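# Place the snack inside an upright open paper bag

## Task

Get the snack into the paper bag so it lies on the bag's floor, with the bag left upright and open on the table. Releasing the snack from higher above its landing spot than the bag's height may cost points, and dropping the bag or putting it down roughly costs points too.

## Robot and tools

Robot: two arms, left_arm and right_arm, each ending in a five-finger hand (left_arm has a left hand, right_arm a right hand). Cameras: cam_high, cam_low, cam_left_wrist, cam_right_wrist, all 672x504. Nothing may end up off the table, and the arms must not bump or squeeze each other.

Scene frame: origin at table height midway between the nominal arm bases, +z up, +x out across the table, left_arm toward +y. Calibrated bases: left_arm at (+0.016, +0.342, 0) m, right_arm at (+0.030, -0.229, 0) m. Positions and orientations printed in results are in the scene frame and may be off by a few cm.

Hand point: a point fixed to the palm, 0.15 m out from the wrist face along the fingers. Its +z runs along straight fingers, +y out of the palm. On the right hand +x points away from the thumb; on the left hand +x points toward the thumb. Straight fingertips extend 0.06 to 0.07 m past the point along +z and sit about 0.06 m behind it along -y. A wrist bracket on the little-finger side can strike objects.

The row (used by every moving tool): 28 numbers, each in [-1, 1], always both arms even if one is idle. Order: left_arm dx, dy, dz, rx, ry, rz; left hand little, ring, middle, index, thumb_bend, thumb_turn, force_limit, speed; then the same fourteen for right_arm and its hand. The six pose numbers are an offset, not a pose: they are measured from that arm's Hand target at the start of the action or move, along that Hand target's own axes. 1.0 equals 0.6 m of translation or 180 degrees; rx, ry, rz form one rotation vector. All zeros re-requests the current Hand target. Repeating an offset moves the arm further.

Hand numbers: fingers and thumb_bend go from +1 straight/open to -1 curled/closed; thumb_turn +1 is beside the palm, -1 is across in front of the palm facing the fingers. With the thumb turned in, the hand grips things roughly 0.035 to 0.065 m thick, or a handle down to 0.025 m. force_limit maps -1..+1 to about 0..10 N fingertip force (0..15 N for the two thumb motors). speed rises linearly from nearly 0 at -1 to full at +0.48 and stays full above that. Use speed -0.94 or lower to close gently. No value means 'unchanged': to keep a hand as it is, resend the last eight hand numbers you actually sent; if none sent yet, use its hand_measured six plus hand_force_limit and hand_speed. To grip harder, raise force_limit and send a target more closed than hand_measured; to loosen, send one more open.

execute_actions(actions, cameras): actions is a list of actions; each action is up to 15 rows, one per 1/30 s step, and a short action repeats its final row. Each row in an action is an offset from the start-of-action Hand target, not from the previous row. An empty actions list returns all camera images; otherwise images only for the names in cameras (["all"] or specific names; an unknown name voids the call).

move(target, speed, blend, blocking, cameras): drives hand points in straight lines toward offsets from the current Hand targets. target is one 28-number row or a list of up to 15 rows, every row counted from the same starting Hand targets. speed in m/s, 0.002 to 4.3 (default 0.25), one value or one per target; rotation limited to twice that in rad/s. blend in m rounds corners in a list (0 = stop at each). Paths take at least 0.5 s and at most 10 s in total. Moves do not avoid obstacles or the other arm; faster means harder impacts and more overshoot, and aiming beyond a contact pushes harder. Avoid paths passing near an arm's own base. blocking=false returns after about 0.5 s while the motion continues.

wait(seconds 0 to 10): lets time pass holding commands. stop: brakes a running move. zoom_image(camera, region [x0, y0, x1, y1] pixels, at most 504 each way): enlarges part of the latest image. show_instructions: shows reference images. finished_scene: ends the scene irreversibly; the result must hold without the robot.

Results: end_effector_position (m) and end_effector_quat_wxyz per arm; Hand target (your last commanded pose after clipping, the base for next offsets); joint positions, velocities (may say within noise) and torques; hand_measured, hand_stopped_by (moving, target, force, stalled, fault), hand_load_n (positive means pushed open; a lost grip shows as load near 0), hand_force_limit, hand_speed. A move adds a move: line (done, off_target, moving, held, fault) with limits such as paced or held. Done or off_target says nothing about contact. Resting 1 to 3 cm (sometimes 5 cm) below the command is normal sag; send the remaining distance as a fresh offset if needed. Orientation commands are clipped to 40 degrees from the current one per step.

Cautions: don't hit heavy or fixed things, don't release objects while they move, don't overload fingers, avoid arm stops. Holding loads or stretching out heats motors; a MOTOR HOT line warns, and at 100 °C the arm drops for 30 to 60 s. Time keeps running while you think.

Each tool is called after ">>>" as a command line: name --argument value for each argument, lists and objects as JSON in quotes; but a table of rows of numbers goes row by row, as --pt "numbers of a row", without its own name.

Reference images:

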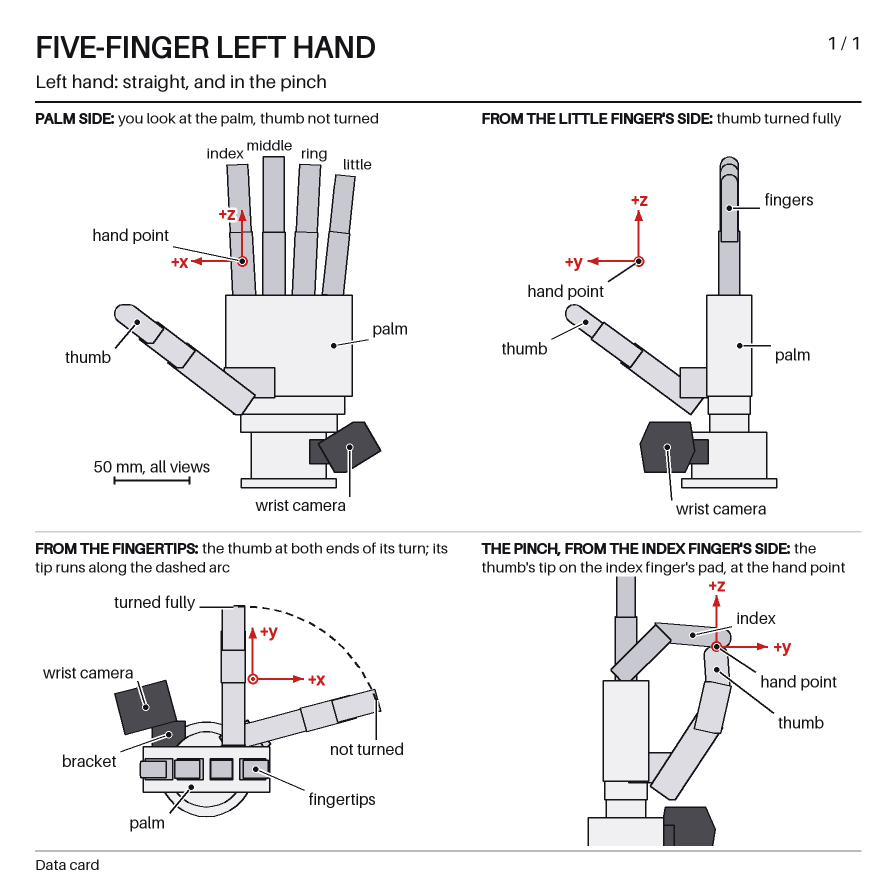

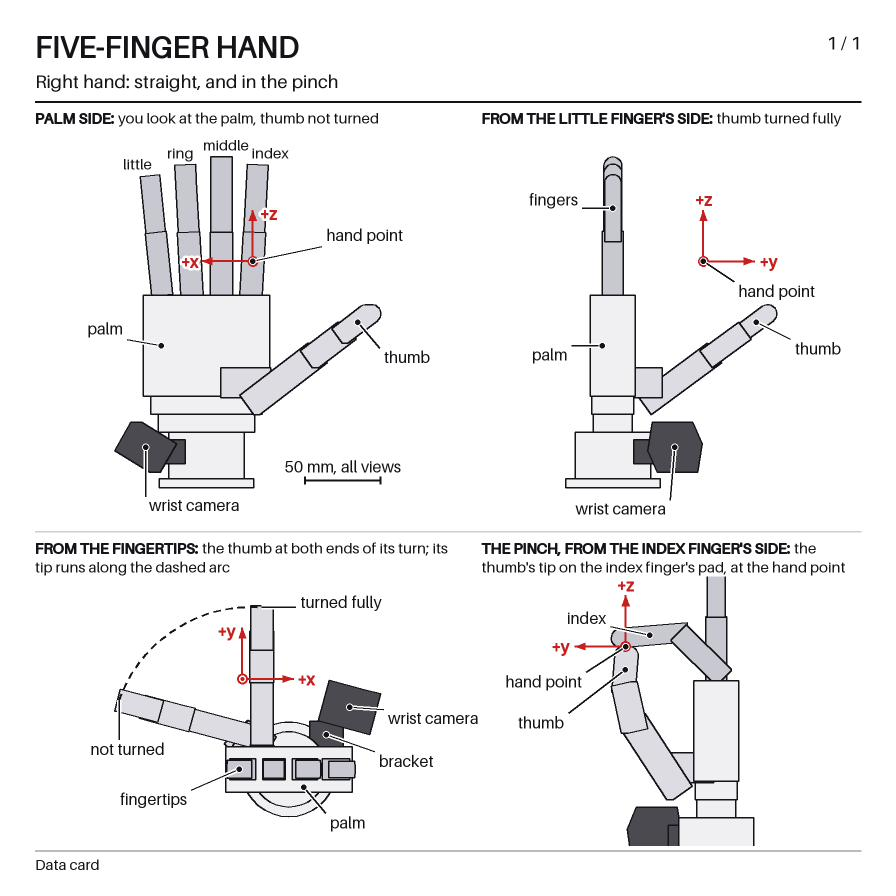

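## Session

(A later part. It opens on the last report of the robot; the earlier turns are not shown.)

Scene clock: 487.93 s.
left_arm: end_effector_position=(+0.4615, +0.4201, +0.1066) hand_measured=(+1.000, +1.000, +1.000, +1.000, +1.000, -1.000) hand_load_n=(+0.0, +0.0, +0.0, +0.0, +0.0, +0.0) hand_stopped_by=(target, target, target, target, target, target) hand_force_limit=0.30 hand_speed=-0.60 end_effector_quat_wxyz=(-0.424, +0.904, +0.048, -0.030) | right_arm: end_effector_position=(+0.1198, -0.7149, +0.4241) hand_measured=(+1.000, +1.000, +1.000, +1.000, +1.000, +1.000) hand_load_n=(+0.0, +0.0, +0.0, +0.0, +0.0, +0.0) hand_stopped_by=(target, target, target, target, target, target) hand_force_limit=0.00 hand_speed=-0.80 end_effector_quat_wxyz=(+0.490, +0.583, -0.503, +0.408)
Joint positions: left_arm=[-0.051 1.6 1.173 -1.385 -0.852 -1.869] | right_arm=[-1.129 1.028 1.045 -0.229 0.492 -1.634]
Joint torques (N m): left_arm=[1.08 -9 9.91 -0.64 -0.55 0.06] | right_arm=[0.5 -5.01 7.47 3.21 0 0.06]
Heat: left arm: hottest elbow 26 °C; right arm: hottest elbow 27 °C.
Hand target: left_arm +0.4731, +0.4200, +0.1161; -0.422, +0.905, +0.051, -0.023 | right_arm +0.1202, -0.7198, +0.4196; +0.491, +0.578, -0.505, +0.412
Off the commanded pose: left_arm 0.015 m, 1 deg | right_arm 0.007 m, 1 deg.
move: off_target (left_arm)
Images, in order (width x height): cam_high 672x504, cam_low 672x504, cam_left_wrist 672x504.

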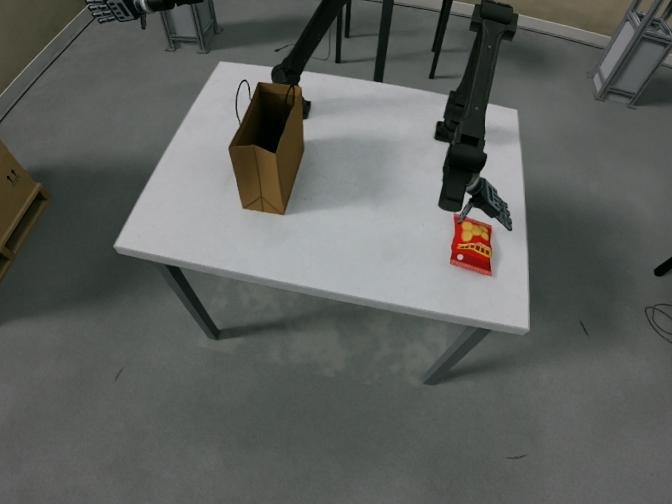

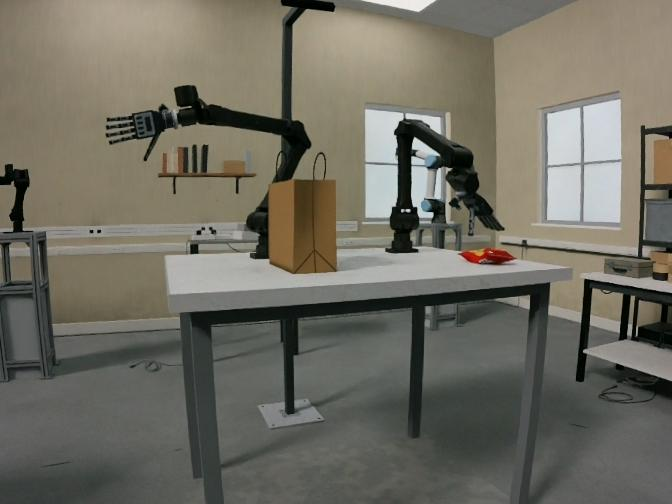

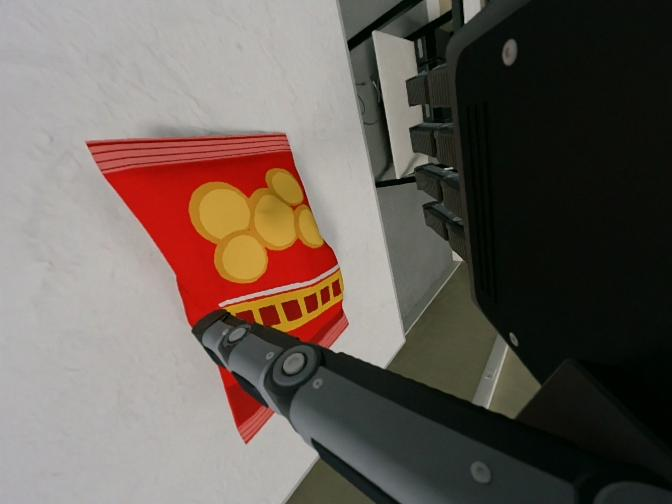

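>>> move --pt "-0.0642 0.0692 0.0368 0 0.0277 0.0232 1 1 1 1 1 -1 0.3 -0.6 0 0 0 0 0 0 1 1 1 1 1 1 0 -0.8" --pt "-0.0642 0.1407 0.0968 0 0.0277 0.0232 1 1 1 1 1 -1 0.3 -0.6 0 0 0 0 0 0 1 1 1 1 1 1 0 -0.8" --speed '[0.12, 0.06]' --cameras '["cam_high","cam_low","cam_left_wrist"]'

>>> zoom_image --camera "cam_high" --region '[430, 190, 530, 290]'

>>> zoom_image --camera "cam_low" --region '[430, 190, 530, 290]'

Scene clock: 507.97 s.
left_arm: end_effector_position=(+0.4379, +0.4092, +0.0220) hand_measured=(+1.000, +1.000, +1.000, +1.000, +1.000, -1.000) hand_load_n=(+0.0, +0.0, +0.0, +0.0, -0.5, +0.0) hand_stopped_by=(target, target, target, target, target, target) hand_force_limit=0.30 hand_speed=-0.60 end_effector_quat_wxyz=(-0.421, +0.907, +0.011, +0.006) | right_arm: end_effector_position=(+0.1198, -0.7149, +0.4241) hand_measured=(+1.000, +1.000, +1.000, +1.000, +1.000, +1.000) hand_load_n=(+0.0, +0.0, +0.0, +0.0, +0.0, +0.0) hand_stopped_by=(target, target, target, target, target, target) hand_force_limit=0.00 hand_speed=-0.80 end_effector_quat_wxyz=(+0.490, +0.583, -0.503, +0.408)
Joint positions: left_arm=[-0.078 1.608 0.927 -1.016 -0.864 -1.762] | right_arm=[-1.129 1.028 1.045 -0.229 0.492 -1.634]
Joint torques (N m): left_arm=[0.15 -7.53 5.97 0.46 -0.66 0.11] | right_arm=[0.62 -5.07 7.47 3.19 0 0.08]
Heat: left arm: hottest shoulder 25 °C; right arm: hottest elbow 27 °C.
Hand target: left_arm +0.4360, +0.4061, +0.0142; -0.422, +0.906, +0.000, +0.001 | right_arm +0.1202, -0.7198, +0.4196; +0.491, +0.578, -0.505, +0.412
Off the commanded pose: left_arm 0.009 m, 1 deg | right_arm 0.007 m, 1 deg.
move: done
Images, in order (width x height): cam_high 672x504, cam_low 672x504, cam_left_wrist 672x504.

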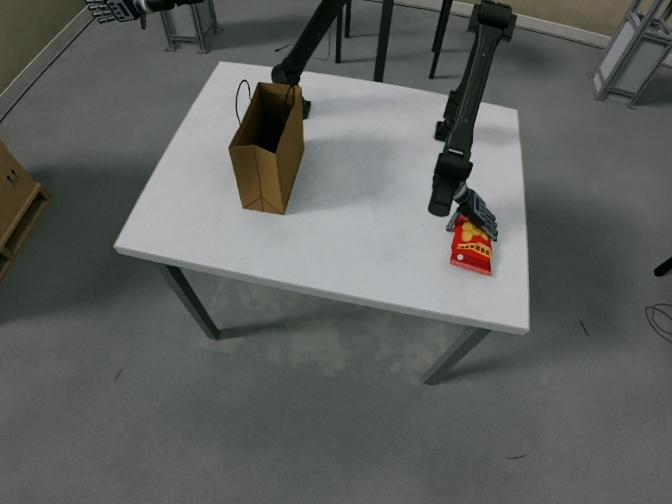

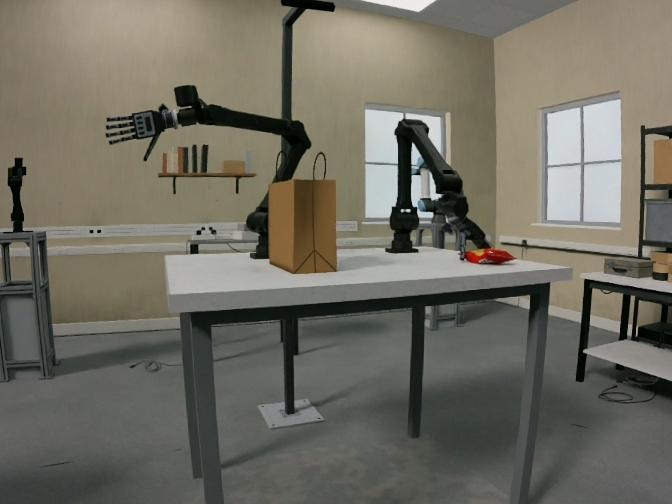

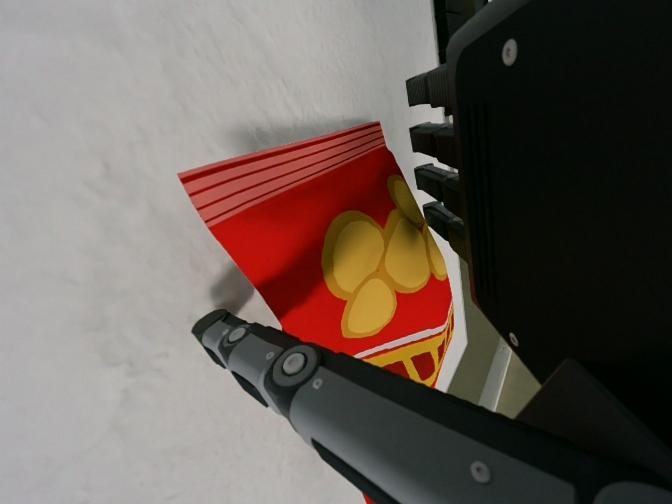

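Scaled by 5.040 from the camera's 672x504 image, which has a finer 960x720 frame.

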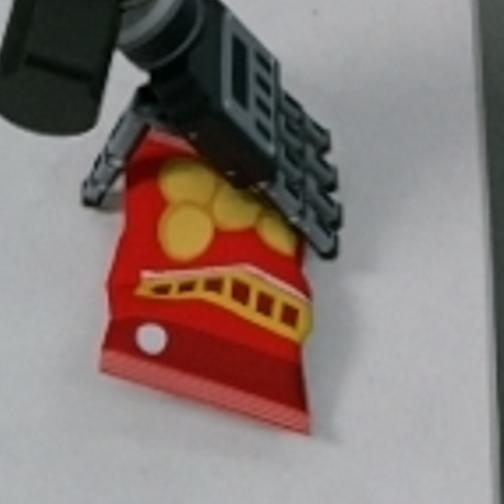

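Scaled by 5.040 from the camera's 672x504 image, which has a finer 960x720 frame.

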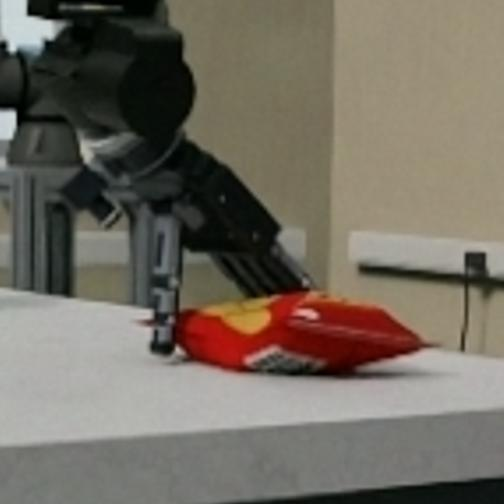

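>>> move --pt "0 0 0 0 0 0 1 1 0.3 0.3 0.75 -1 0.3 -0.8 0 0 0 0 0 0 1 1 1 1 1 1 0 -0.8" --pt "0 0 0 0 0 0 1 1 0 0 0.45 -1 0.3 -0.8 0 0 0 0 0 0 1 1 1 1 1 1 0 -0.8" --speed 0.05 --cameras '["cam_high","cam_low","cam_left_wrist"]'

>>> zoom_image --camera "cam_high" --region '[430, 190, 530, 290]'

Scene clock: 514.90 s.
left_arm: end_effector_position=(+0.4382, +0.4107, +0.0231) hand_measured=(+1.000, +1.000, +0.000, +0.000, +0.452, -1.000) hand_load_n=(+0.0, +0.0, +1.0, +1.0, +1.0, +0.0) hand_stopped_by=(target, target, target, target, target, target) hand_force_limit=0.30 hand_speed=-0.80 end_effector_quat_wxyz=(-0.426, +0.905, +0.010, +0.007) | right_arm: end_effector_position=(+0.1198, -0.7149, +0.4241) hand_measured=(+1.000, +1.000, +1.000, +1.000, +1.000, +1.000) hand_load_n=(+0.0, +0.0, +0.0, +0.0, +0.0, +0.0) hand_stopped_by=(target, target, target, target, target, target) hand_force_limit=0.00 hand_speed=-0.80 end_effector_quat_wxyz=(+0.490, +0.583, -0.503, +0.408)
Joint positions: left_arm=[-0.078 1.608 0.927 -1.015 -0.873 -1.761] | right_arm=[-1.129 1.028 1.045 -0.229 0.492 -1.634]
Joint torques (N m): left_arm=[0.15 -7.59 5.86 0.4 -0.3 0.11] | right_arm=[0.5 -5.13 7.47 3.21 -0.01 0.06]
Heat: left arm: hottest shoulder 25 °C; right arm: hottest elbow 27 °C.
Hand target: left_arm +0.4361, +0.4061, +0.0142; -0.422, +0.906, +0.000, +0.001 | right_arm +0.1202, -0.7198, +0.4196; +0.491, +0.578, -0.505, +0.412
Off the commanded pose: left_arm 0.010 m, 1 deg | right_arm 0.007 m, 1 deg.
move: done; target 2's new numbers were sent with left_arm's hand 0.012 m and 2 deg from that target
Images, in order (width x height): cam_high 672x504, cam_low 672x504, cam_left_wrist 672x504.

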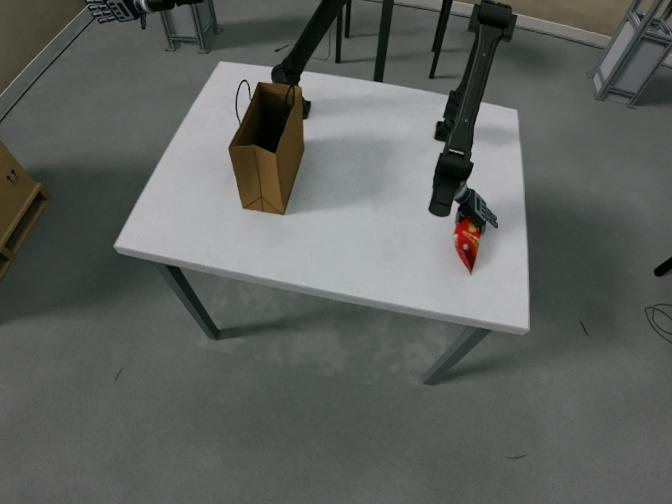

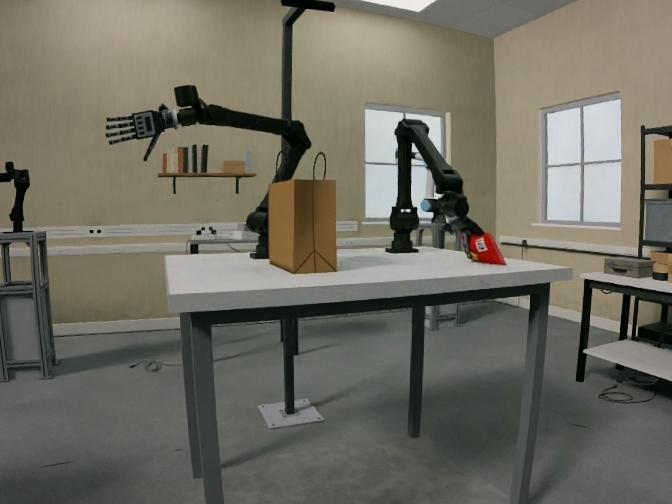

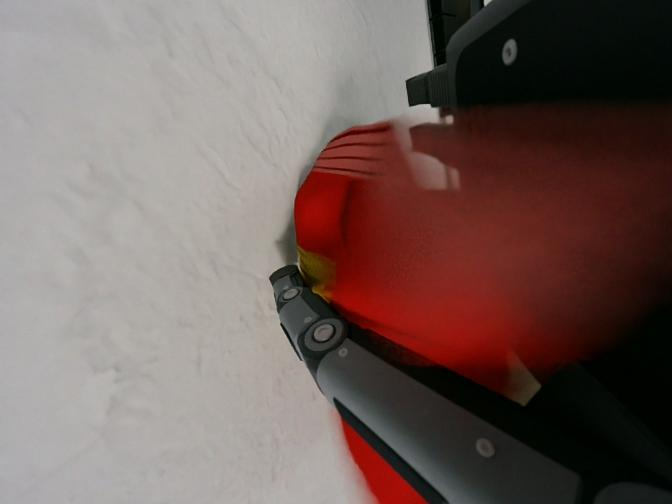

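Scaled by 5.040 from the camera's 672x504 image, which has a finer 960x720 frame.

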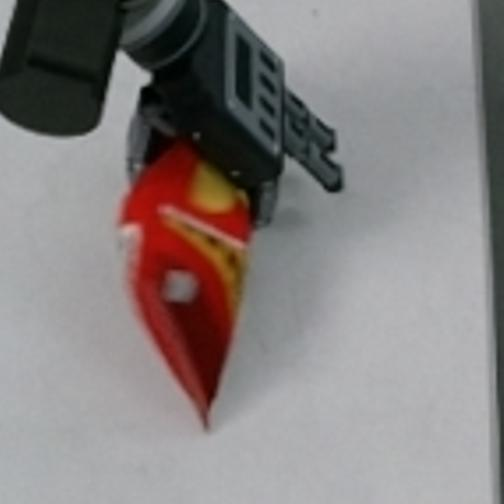

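>>> wait --seconds 0.5 --cameras '["cam_high","cam_low","cam_left_wrist"]'

>>> zoom_image --camera "cam_low" --region '[430, 190, 530, 290]'

>>> zoom_image --camera "cam_high" --region '[430, 190, 530, 290]'

Scene clock: 519.13 s.
left_arm: end_effector_position=(+0.4382, +0.4107, +0.0231) hand_measured=(+1.000, +1.000, +0.000, +0.000, +0.452, -1.000) hand_load_n=(+0.0, +0.0, +1.0, +0.5, +0.5, +0.5) hand_stopped_by=(target, target, target, target, target, target) hand_force_limit=0.30 hand_speed=-0.80 end_effector_quat_wxyz=(-0.426, +0.905, +0.010, +0.007) | right_arm: end_effector_position=(+0.1198, -0.7149, +0.4241) hand_measured=(+1.000, +1.000, +1.000, +1.000, +1.000, +1.000) hand_load_n=(+0.0, +0.0, +0.0, +0.0, +0.0, +0.0) hand_stopped_by=(target, target, target, target, target, target) hand_force_limit=0.00 hand_speed=-0.80 end_effector_quat_wxyz=(+0.490, +0.583, -0.503, +0.408)
Joint positions: left_arm=[-0.078 1.608 0.927 -1.015 -0.873 -1.761] | right_arm=[-1.129 1.028 1.045 -0.229 0.492 -1.634]
Joint torques (N m): left_arm=[0.15 -7.53 5.96 0.42 -0.29 0.11] | right_arm=[0.5 -5.01 7.45 3.26 -0.01 0.08]
Heat: left arm: hottest elbow 25 °C; right arm: hottest elbow 27 °C.
Hand target: left_arm +0.4361, +0.4061, +0.0142; -0.422, +0.906, +0.000, +0.001 | right_arm +0.1202, -0.7198, +0.4196; +0.491, +0.578, -0.505, +0.412
Off the commanded pose: left_arm 0.010 m, 1 deg | right_arm 0.007 m, 1 deg.
wait: 0.50 s; at rest from the start
Images, in order (width x height): cam_high 672x504, cam_low 672x504, cam_left_wrist 672x504.

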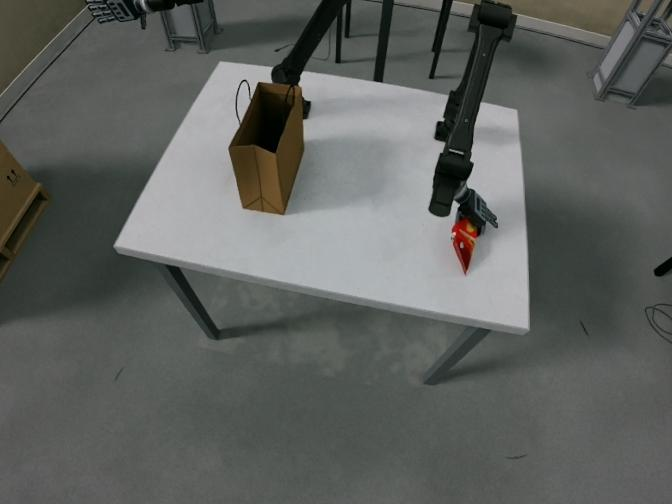

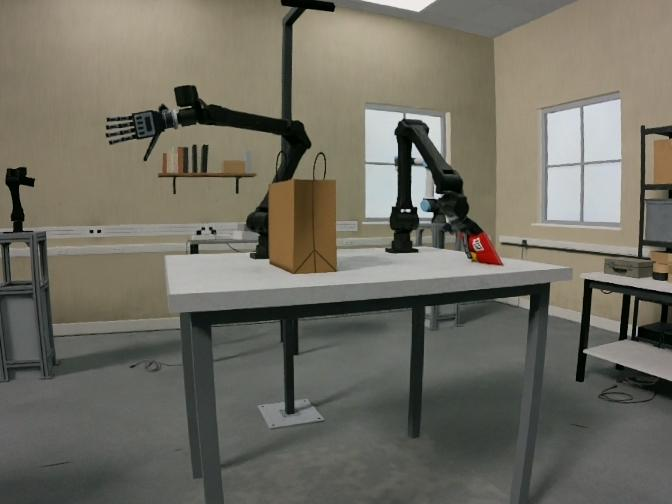

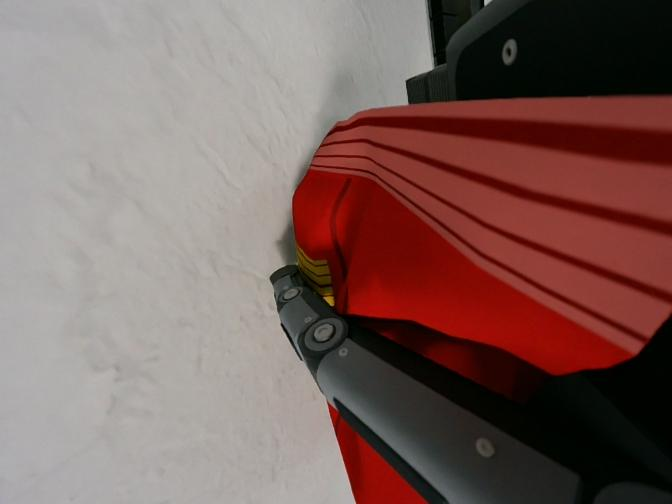

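Scaled by 5.040 from the camera's 672x504 image, which has a finer 960x720 frame.

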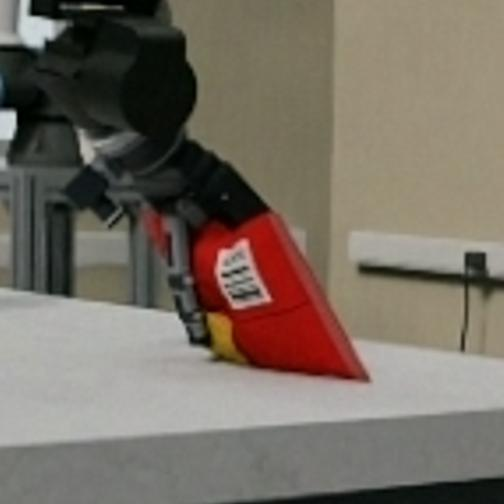

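Scaled by 5.040 from the camera's 672x504 image, which has a finer 960x720 frame.

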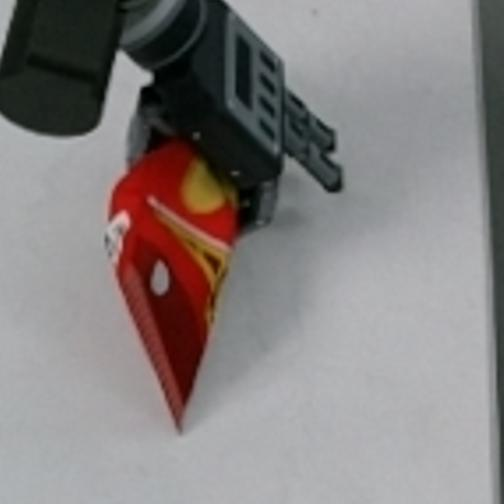

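>>> move --target '[0,0,0,0,0,0,1,1,-0.2,-0.2,0.25,-1,0.4,-0.8,0,0,0,0,0,0,1,1,1,1,1,1,0,-0.8]' --speed 0.05 --cameras '["cam_high","cam_low","cam_left_wrist"]'

>>> zoom_image --camera "cam_low" --region '[430, 190, 530, 290]'

Scene clock: 529.67 s.
left_arm: end_effector_position=(+0.4380, +0.4098, +0.0225) hand_measured=(+1.000, +1.000, -0.200, -0.200, +0.252, -1.000) hand_load_n=(+0.0, +0.0, +3.5, +2.0, +4.0, +1.0) hand_stopped_by=(target, target, target, target, target, target) hand_force_limit=0.40 hand_speed=-0.80 end_effector_quat_wxyz=(-0.423, +0.906, +0.010, +0.006) | right_arm: end_effector_position=(+0.1198, -0.7149, +0.4241) hand_measured=(+1.000, +1.000, +1.000, +1.000, +1.000, +1.000) hand_load_n=(+0.0, +0.0, +0.0, +0.5, +0.0, +0.0) hand_stopped_by=(target, target, target, target, target, target) hand_force_limit=0.00 hand_speed=-0.80 end_effector_quat_wxyz=(+0.490, +0.583, -0.503, +0.408)
Joint positions: left_arm=[-0.078 1.608 0.927 -1.015 -0.867 -1.761] | right_arm=[-1.129 1.028 1.045 -0.229 0.492 -1.634]
Joint torques (N m): left_arm=[0.15 -7.59 5.96 0.42 -0.51 0.11] | right_arm=[0.79 -4.78 7.51 3.23 0.01 0.08]
Heat: left arm: hottest shoulder 24 °C; right arm: hottest elbow 27 °C.
Hand target: left_arm +0.4361, +0.4061, +0.0143; -0.422, +0.906, +0.000, +0.001 | right_arm +0.1202, -0.7198, +0.4196; +0.491, +0.578, -0.505, +0.412
Off the commanded pose: left_arm 0.009 m, 1 deg | right_arm 0.007 m, 1 deg.
move: done
Images, in order (width x height): cam_high 672x504, cam_low 672x504, cam_left_wrist 672x504.

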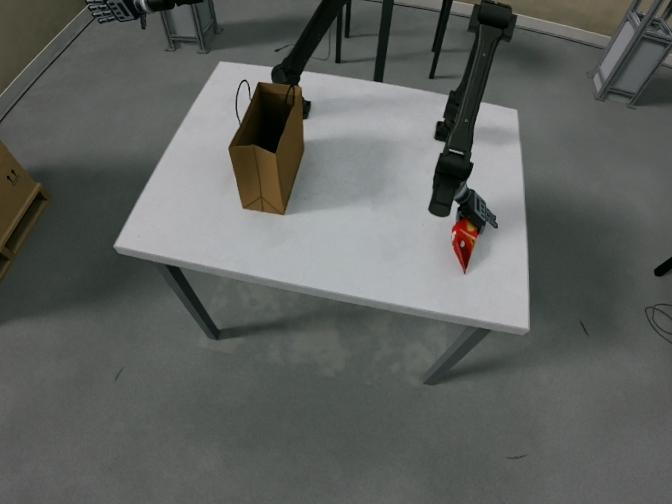

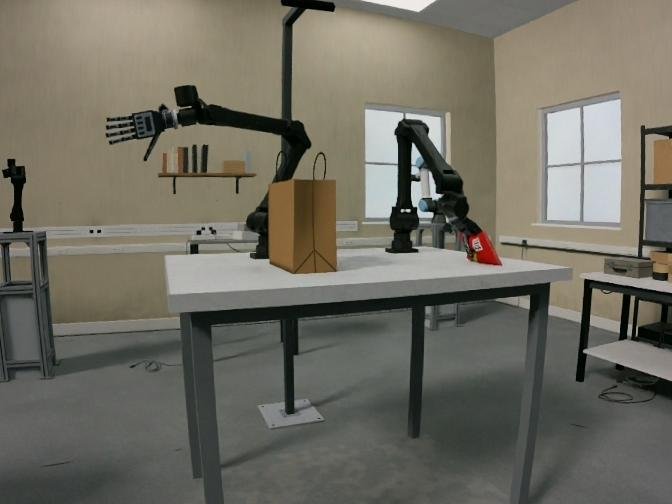

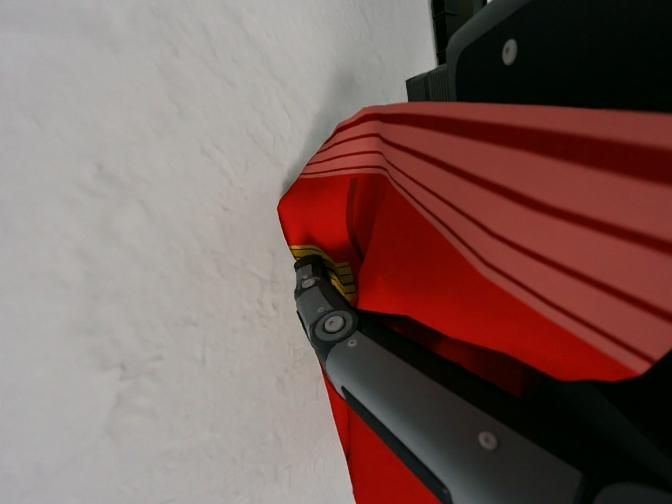

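Scaled by 5.040 from the camera's 672x504 image, which has a finer 960x720 frame.

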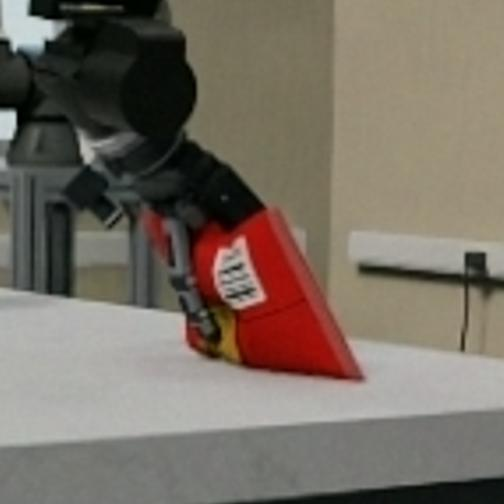

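>>> move --target '[0,-0.0893,-0.075,0,0,0,1,1,-0.2,-0.2,0.25,-1,0.4,-0.8,0,0,0,0,0,0,1,1,1,1,1,1,0,-0.8]' --speed 0.06 --cameras '["cam_high","cam_low","cam_left_wrist"]'

>>> zoom_image --camera "cam_low" --region '[430, 190, 530, 290]'

Scene clock: 536.53 s.
left_arm: end_effector_position=(+0.4198, +0.4113, +0.0694) hand_measured=(+1.000, +1.000, -0.200, -0.200, +0.252, -1.000) hand_load_n=(+0.0, +0.0, +3.5, +2.0, +4.5, +0.5) hand_stopped_by=(target, target, target, target, target, target) hand_force_limit=0.40 hand_speed=-0.80 end_effector_quat_wxyz=(-0.425, +0.905, -0.002, -0.015) | right_arm: end_effector_position=(+0.1198, -0.7149, +0.4241) hand_measured=(+1.000, +1.000, +1.000, +1.000, +1.000, +1.000) hand_load_n=(+0.0, +0.0, +0.0, +0.0, +0.0, +0.0) hand_stopped_by=(target, target, target, target, target, target) hand_force_limit=0.00 hand_speed=-0.80 end_effector_quat_wxyz=(+0.490, +0.583, -0.503, +0.408)
Joint positions: left_arm=[-0.078 1.513 0.965 -1.194 -0.865 -1.756] | right_arm=[-1.129 1.028 1.045 -0.229 0.492 -1.634]
Joint torques (N m): left_arm=[0.15 -8.23 9.83 -0.34 -0.57 0.07] | right_arm=[0.62 -4.95 7.54 3.22 0.01 0.09]
Heat: left arm: hottest shoulder 24 °C; right arm: hottest elbow 27 °C.
Hand target: left_arm +0.4360, +0.4060, +0.0841; -0.422, +0.906, -0.001, +0.001 | right_arm +0.1202, -0.7198, +0.4196; +0.491, +0.578, -0.505, +0.412
Off the commanded pose: left_arm 0.023 m, 2 deg | right_arm 0.007 m, 1 deg.
move: off_target (left_arm)
Images, in order (width x height): cam_high 672x504, cam_low 672x504, cam_left_wrist 672x504.

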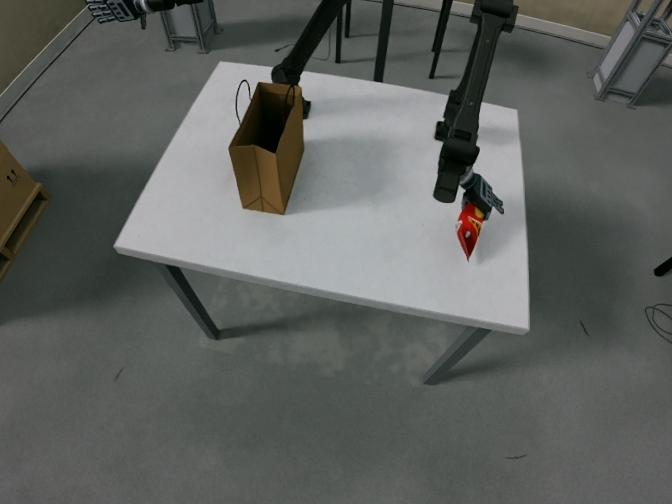

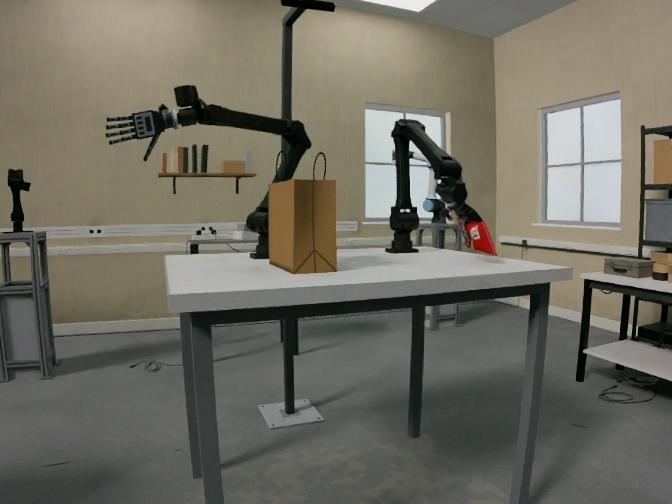

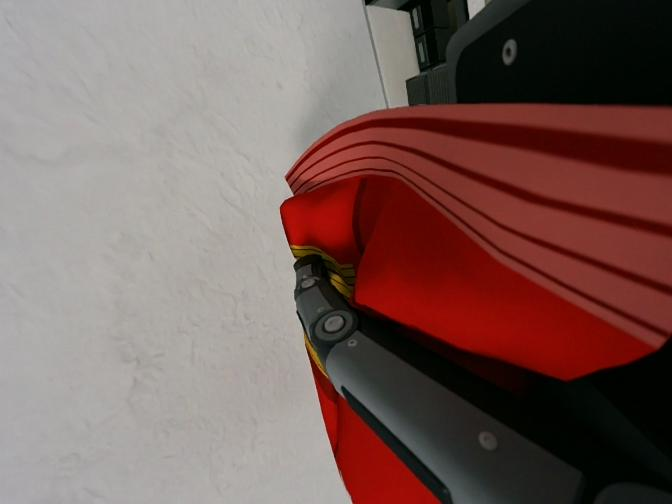

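Scaled by 5.040 from the camera's 672x504 image, which has a finer 960x720 frame.

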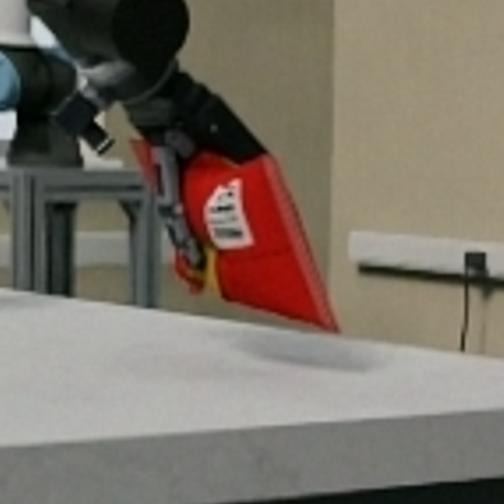

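>>> move --target '[-0.01,-0.2479,-0.2647,-0.2778,0,0,1,1,-0.2,-0.2,0.25,-1,0.4,-0.8,0,0,0,0,0,0,1,1,1,1,1,1,0,-0.8]' --speed 0.15 --cameras '["cam_high","cam_low","cam_left_wrist"]'

>>> zoom_image --camera "cam_low" --region '[400, 110, 560, 270]'

Scene clock: 568.97 s.
left_arm: end_effector_position=(+0.4202, +0.3753, +0.2854) hand_measured=(+1.000, +1.000, -0.200, -0.200, +0.252, -1.000) hand_load_n=(+0.0, +0.0, +3.0, +2.0, +4.0, +0.5) hand_stopped_by=(target, target, target, target, target, target) hand_force_limit=0.40 hand_speed=-0.80 end_effector_quat_wxyz=(+0.001, +1.000, +0.002, -0.002) | right_arm: end_effector_position=(+0.1198, -0.7149, +0.4241) hand_measured=(+1.000, +1.000, +1.000, +1.000, +1.000, +1.000) hand_load_n=(+0.0, +0.0, +0.0, +0.0, +0.0, +0.0) hand_stopped_by=(target, target, target, target, target, target) hand_force_limit=0.00 hand_speed=-0.80 end_effector_quat_wxyz=(+0.490, +0.583, -0.503, +0.408)
Joint positions: left_arm=[0.277 1.351 1.452 -1.677 0.001 -1.328] | right_arm=[-1.129 1.028 1.045 -0.229 0.492 -1.634]
Joint torques (N m): left_arm=[1.55 -6.3 11.7 -0.17 0.22 0.12] | right_arm=[0.21 -5.19 7.45 3.29 0.01 0.08]
Heat: left arm: hottest elbow 26 °C; right arm: hottest elbow 27 °C.
Hand target: left_arm +0.4298, +0.3802, +0.3002; +0.000, +1.000, -0.001, +0.000 | right_arm +0.1202, -0.7198, +0.4196; +0.491, +0.578, -0.505, +0.412
Off the commanded pose: left_arm 0.018 m, 0 deg | right_arm 0.007 m, 1 deg.
joint sent to its limit (left arm) — joint 4 (wrist pitch), lower limit. The joint targets still meet the commanded pose.
move: off_target (left_arm)
Images, in order (width x height): cam_high 672x504, cam_low 672x504, cam_left_wrist 672x504.

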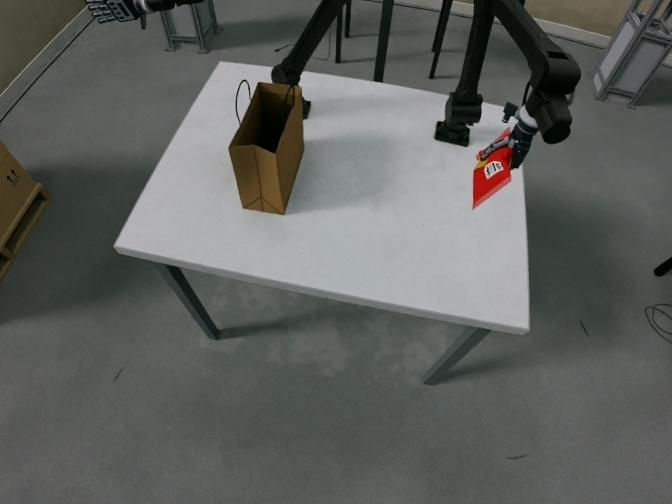

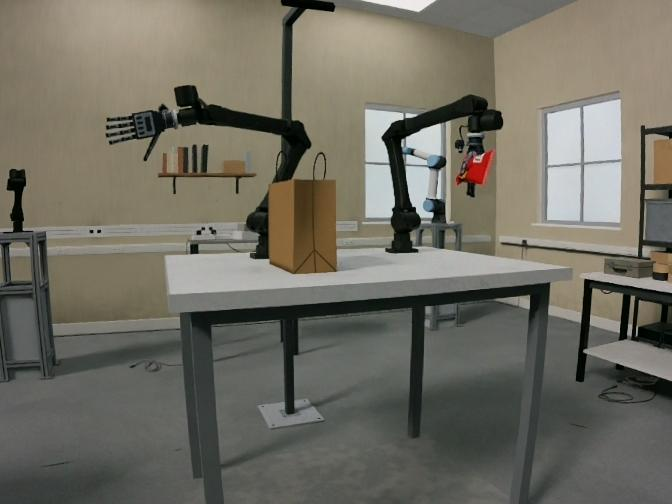

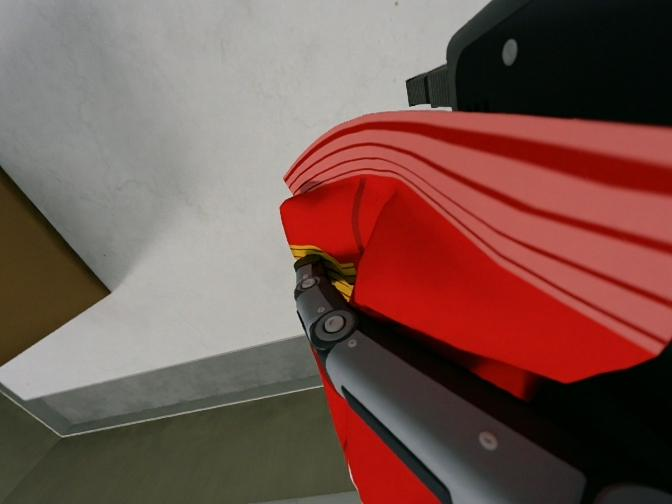

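Scaled by 3.150 from the camera's 672x504 image, which has a finer 960x720 frame.

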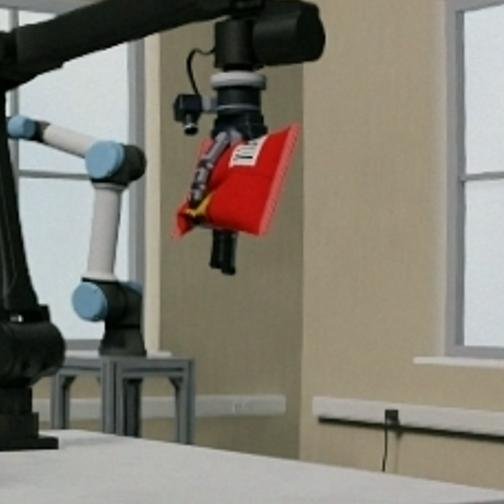

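>>> move --pt "-0.1 0.35 0.25 0.2981 0.08 0.1536 1 1 -0.2 -0.2 0.25 -1 0.4 -0.8 0 0 0 0 0 0 1 1 1 1 1 1 0 -0.8" --pt "-0.1 0.35 0.39 0.2981 0.08 0.1536 1 1 -0.2 -0.2 0.25 -1 0.4 -0.8 0 0 0 0 0 0 1 1 1 1 1 1 0 -0.8" --speed '[0.2,0.08]' --cameras '["cam_high","cam_low","cam_left_wrist"]'

>>> zoom_image --camera "cam_low" --region '[380, 160, 510, 290]'

>>> zoom_image --camera "cam_high" --region '[350, 130, 480, 260]'

Scene clock: 657.03 s.
left_arm: end_effector_position=(+0.3691, +0.1730, +0.0704) hand_measured=(+1.000, +1.000, -0.200, -0.200, +0.252, -1.000) hand_load_n=(+0.0, +0.5, +3.5, +2.0, +4.0, +0.0) hand_stopped_by=(target, target, target, target, target, target) hand_force_limit=0.40 hand_speed=-0.80 end_effector_quat_wxyz=(-0.445, +0.857, -0.232, +0.116) | right_arm: end_effector_position=(+0.1198, -0.7149, +0.4241) hand_measured=(+1.000, +1.000, +1.000, +1.000, +1.000, +1.000) hand_load_n=(+0.0, +0.0, +0.0, +0.0, +0.0, +0.0) hand_stopped_by=(target, target, target, target, target, target) hand_force_limit=0.00 hand_speed=-0.80 end_effector_quat_wxyz=(+0.490, +0.583, -0.503, +0.408)
Joint positions: left_arm=[-0.747 1.541 0.96 -1.336 -0.911 -1.99] | right_arm=[-1.129 1.028 1.045 -0.229 0.492 -1.634]
Joint torques (N m): left_arm=[0.26 -7.18 6.3 0.02 -0.71 -0.15] | right_arm=[0.56 -5.07 7.53 3.17 0.01 0.07]
Heat: left arm: hottest elbow 30 °C; right arm: hottest elbow 27 °C.
Hand target: left_arm +0.3696, +0.1701, +0.0662; -0.446, +0.857, -0.230, +0.120 | right_arm +0.1202, -0.7198, +0.4196; +0.491, +0.578, -0.505, +0.412
Off the commanded pose: left_arm 0.005 m, 1 deg | right_arm 0.007 m, 1 deg.
move: done
Images, in order (width x height): cam_high 672x504, cam_low 672x504, cam_left_wrist 672x504.

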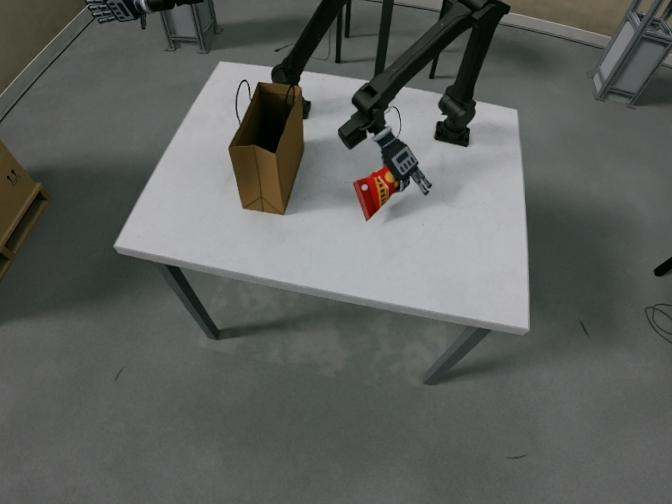

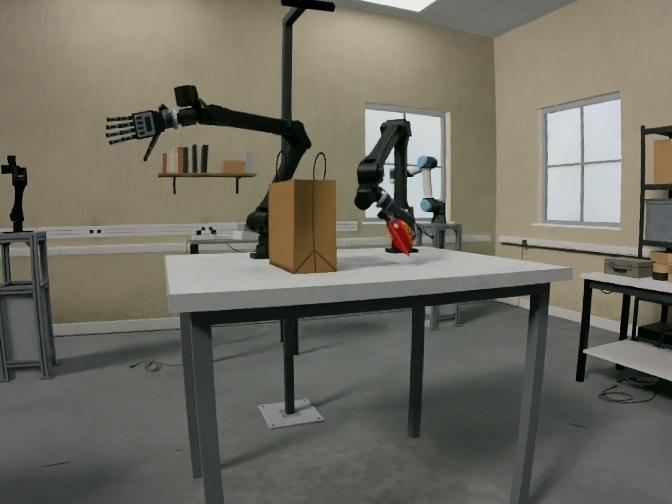

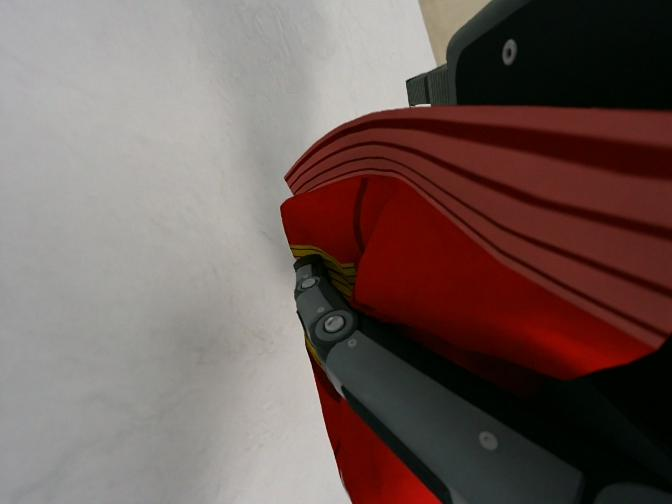

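Scaled by 3.877 from the camera's 672x504 image, which has a finer 960x720 frame.

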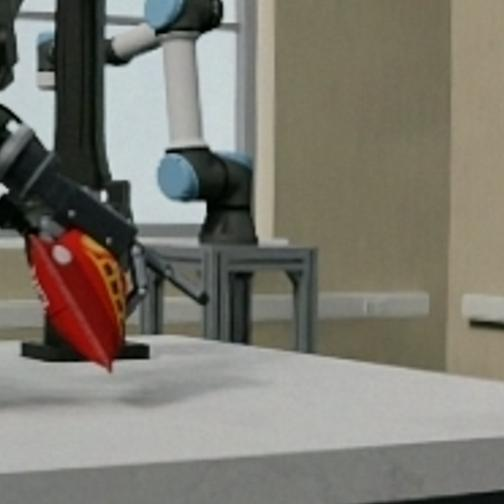

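Scaled by 3.877 from the camera's 672x504 image, which has a finer 960x720 frame.

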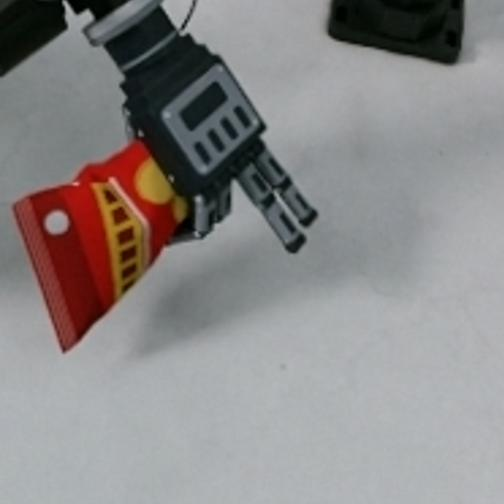

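>>> move --target '[0,0.041,0.0287,0,0,0,1,1,-0.2,-0.2,0.25,-1,0.4,-0.8,0,0,0,0,0,0,1,1,1,1,1,1,0,-0.8]' --speed 0.06 --cameras '["cam_high","cam_low"]'

>>> zoom_image --camera "cam_low" --region '[360, 190, 460, 290]'

Scene clock: 662.17 s.
left_arm: end_effector_position=(+0.3696, +0.1725, +0.0409) hand_measured=(+1.000, +1.000, -0.200, -0.200, +0.252, -1.000) hand_load_n=(+0.0, +0.0, +3.0, +1.5, +4.0, +0.0) hand_stopped_by=(target, target, target, target, target, target) hand_force_limit=0.40 hand_speed=-0.80 end_effector_quat_wxyz=(-0.445, +0.857, -0.232, +0.117) | right_arm: end_effector_position=(+0.1198, -0.7149, +0.4241) hand_measured=(+1.000, +1.000, +1.000, +1.000, +1.000, +1.000) hand_load_n=(+0.0, +0.0, +0.0, +0.0, +0.0, +0.0) hand_stopped_by=(target, target, target, target, target, target) hand_force_limit=0.00 hand_speed=-0.80 end_effector_quat_wxyz=(+0.490, +0.583, -0.503, +0.408)
Joint positions: left_arm=[-0.747 1.592 0.926 -1.251 -0.911 -1.99] | right_arm=[-1.129 1.028 1.045 -0.229 0.492 -1.634]
Joint torques (N m): left_arm=[0.26 -7.3 5.89 -0.01 -0.71 -0.15] | right_arm=[0.44 -5.07 7.46 3.18 0 0.09]
Heat: left arm: hottest elbow 29 °C; right arm: hottest elbow 27 °C.
Hand target: left_arm +0.3696, +0.1701, +0.0362; -0.445, +0.857, -0.230, +0.120 | right_arm +0.1202, -0.7198, +0.4196; +0.491, +0.578, -0.505, +0.412
Off the commanded pose: left_arm 0.005 m, 0 deg | right_arm 0.007 m, 1 deg.
move: done
Images, in order (width x height): cam_high 672x504, cam_low 672x504.

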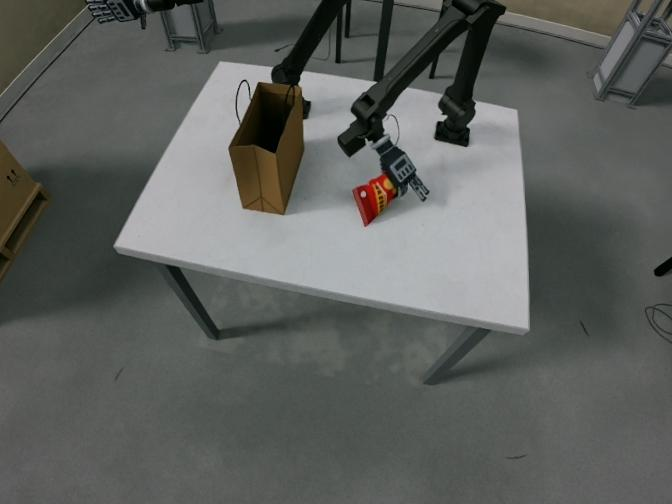

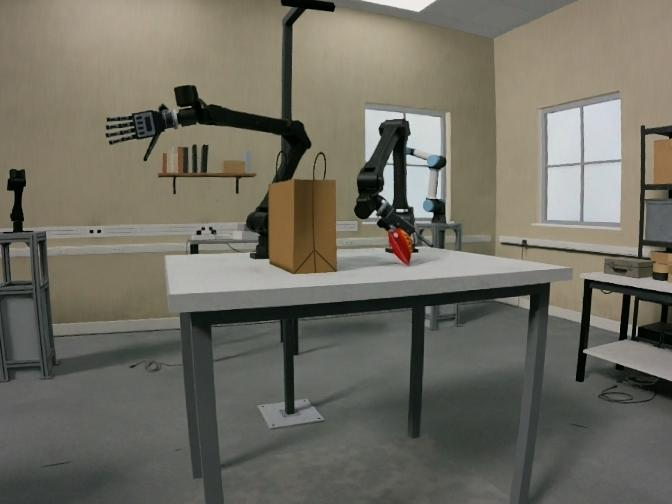

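Scaled by 5.040 from the camera's 672x504 image, which has a finer 960x720 frame.

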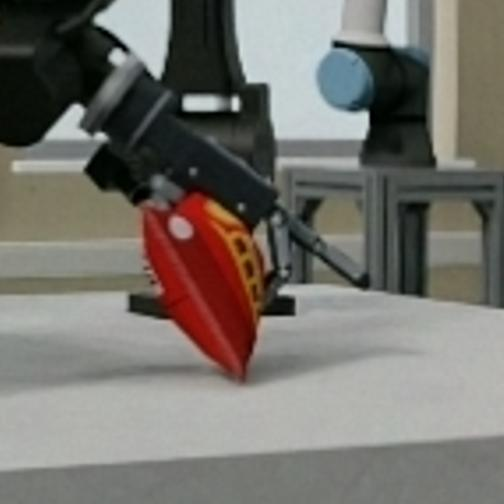

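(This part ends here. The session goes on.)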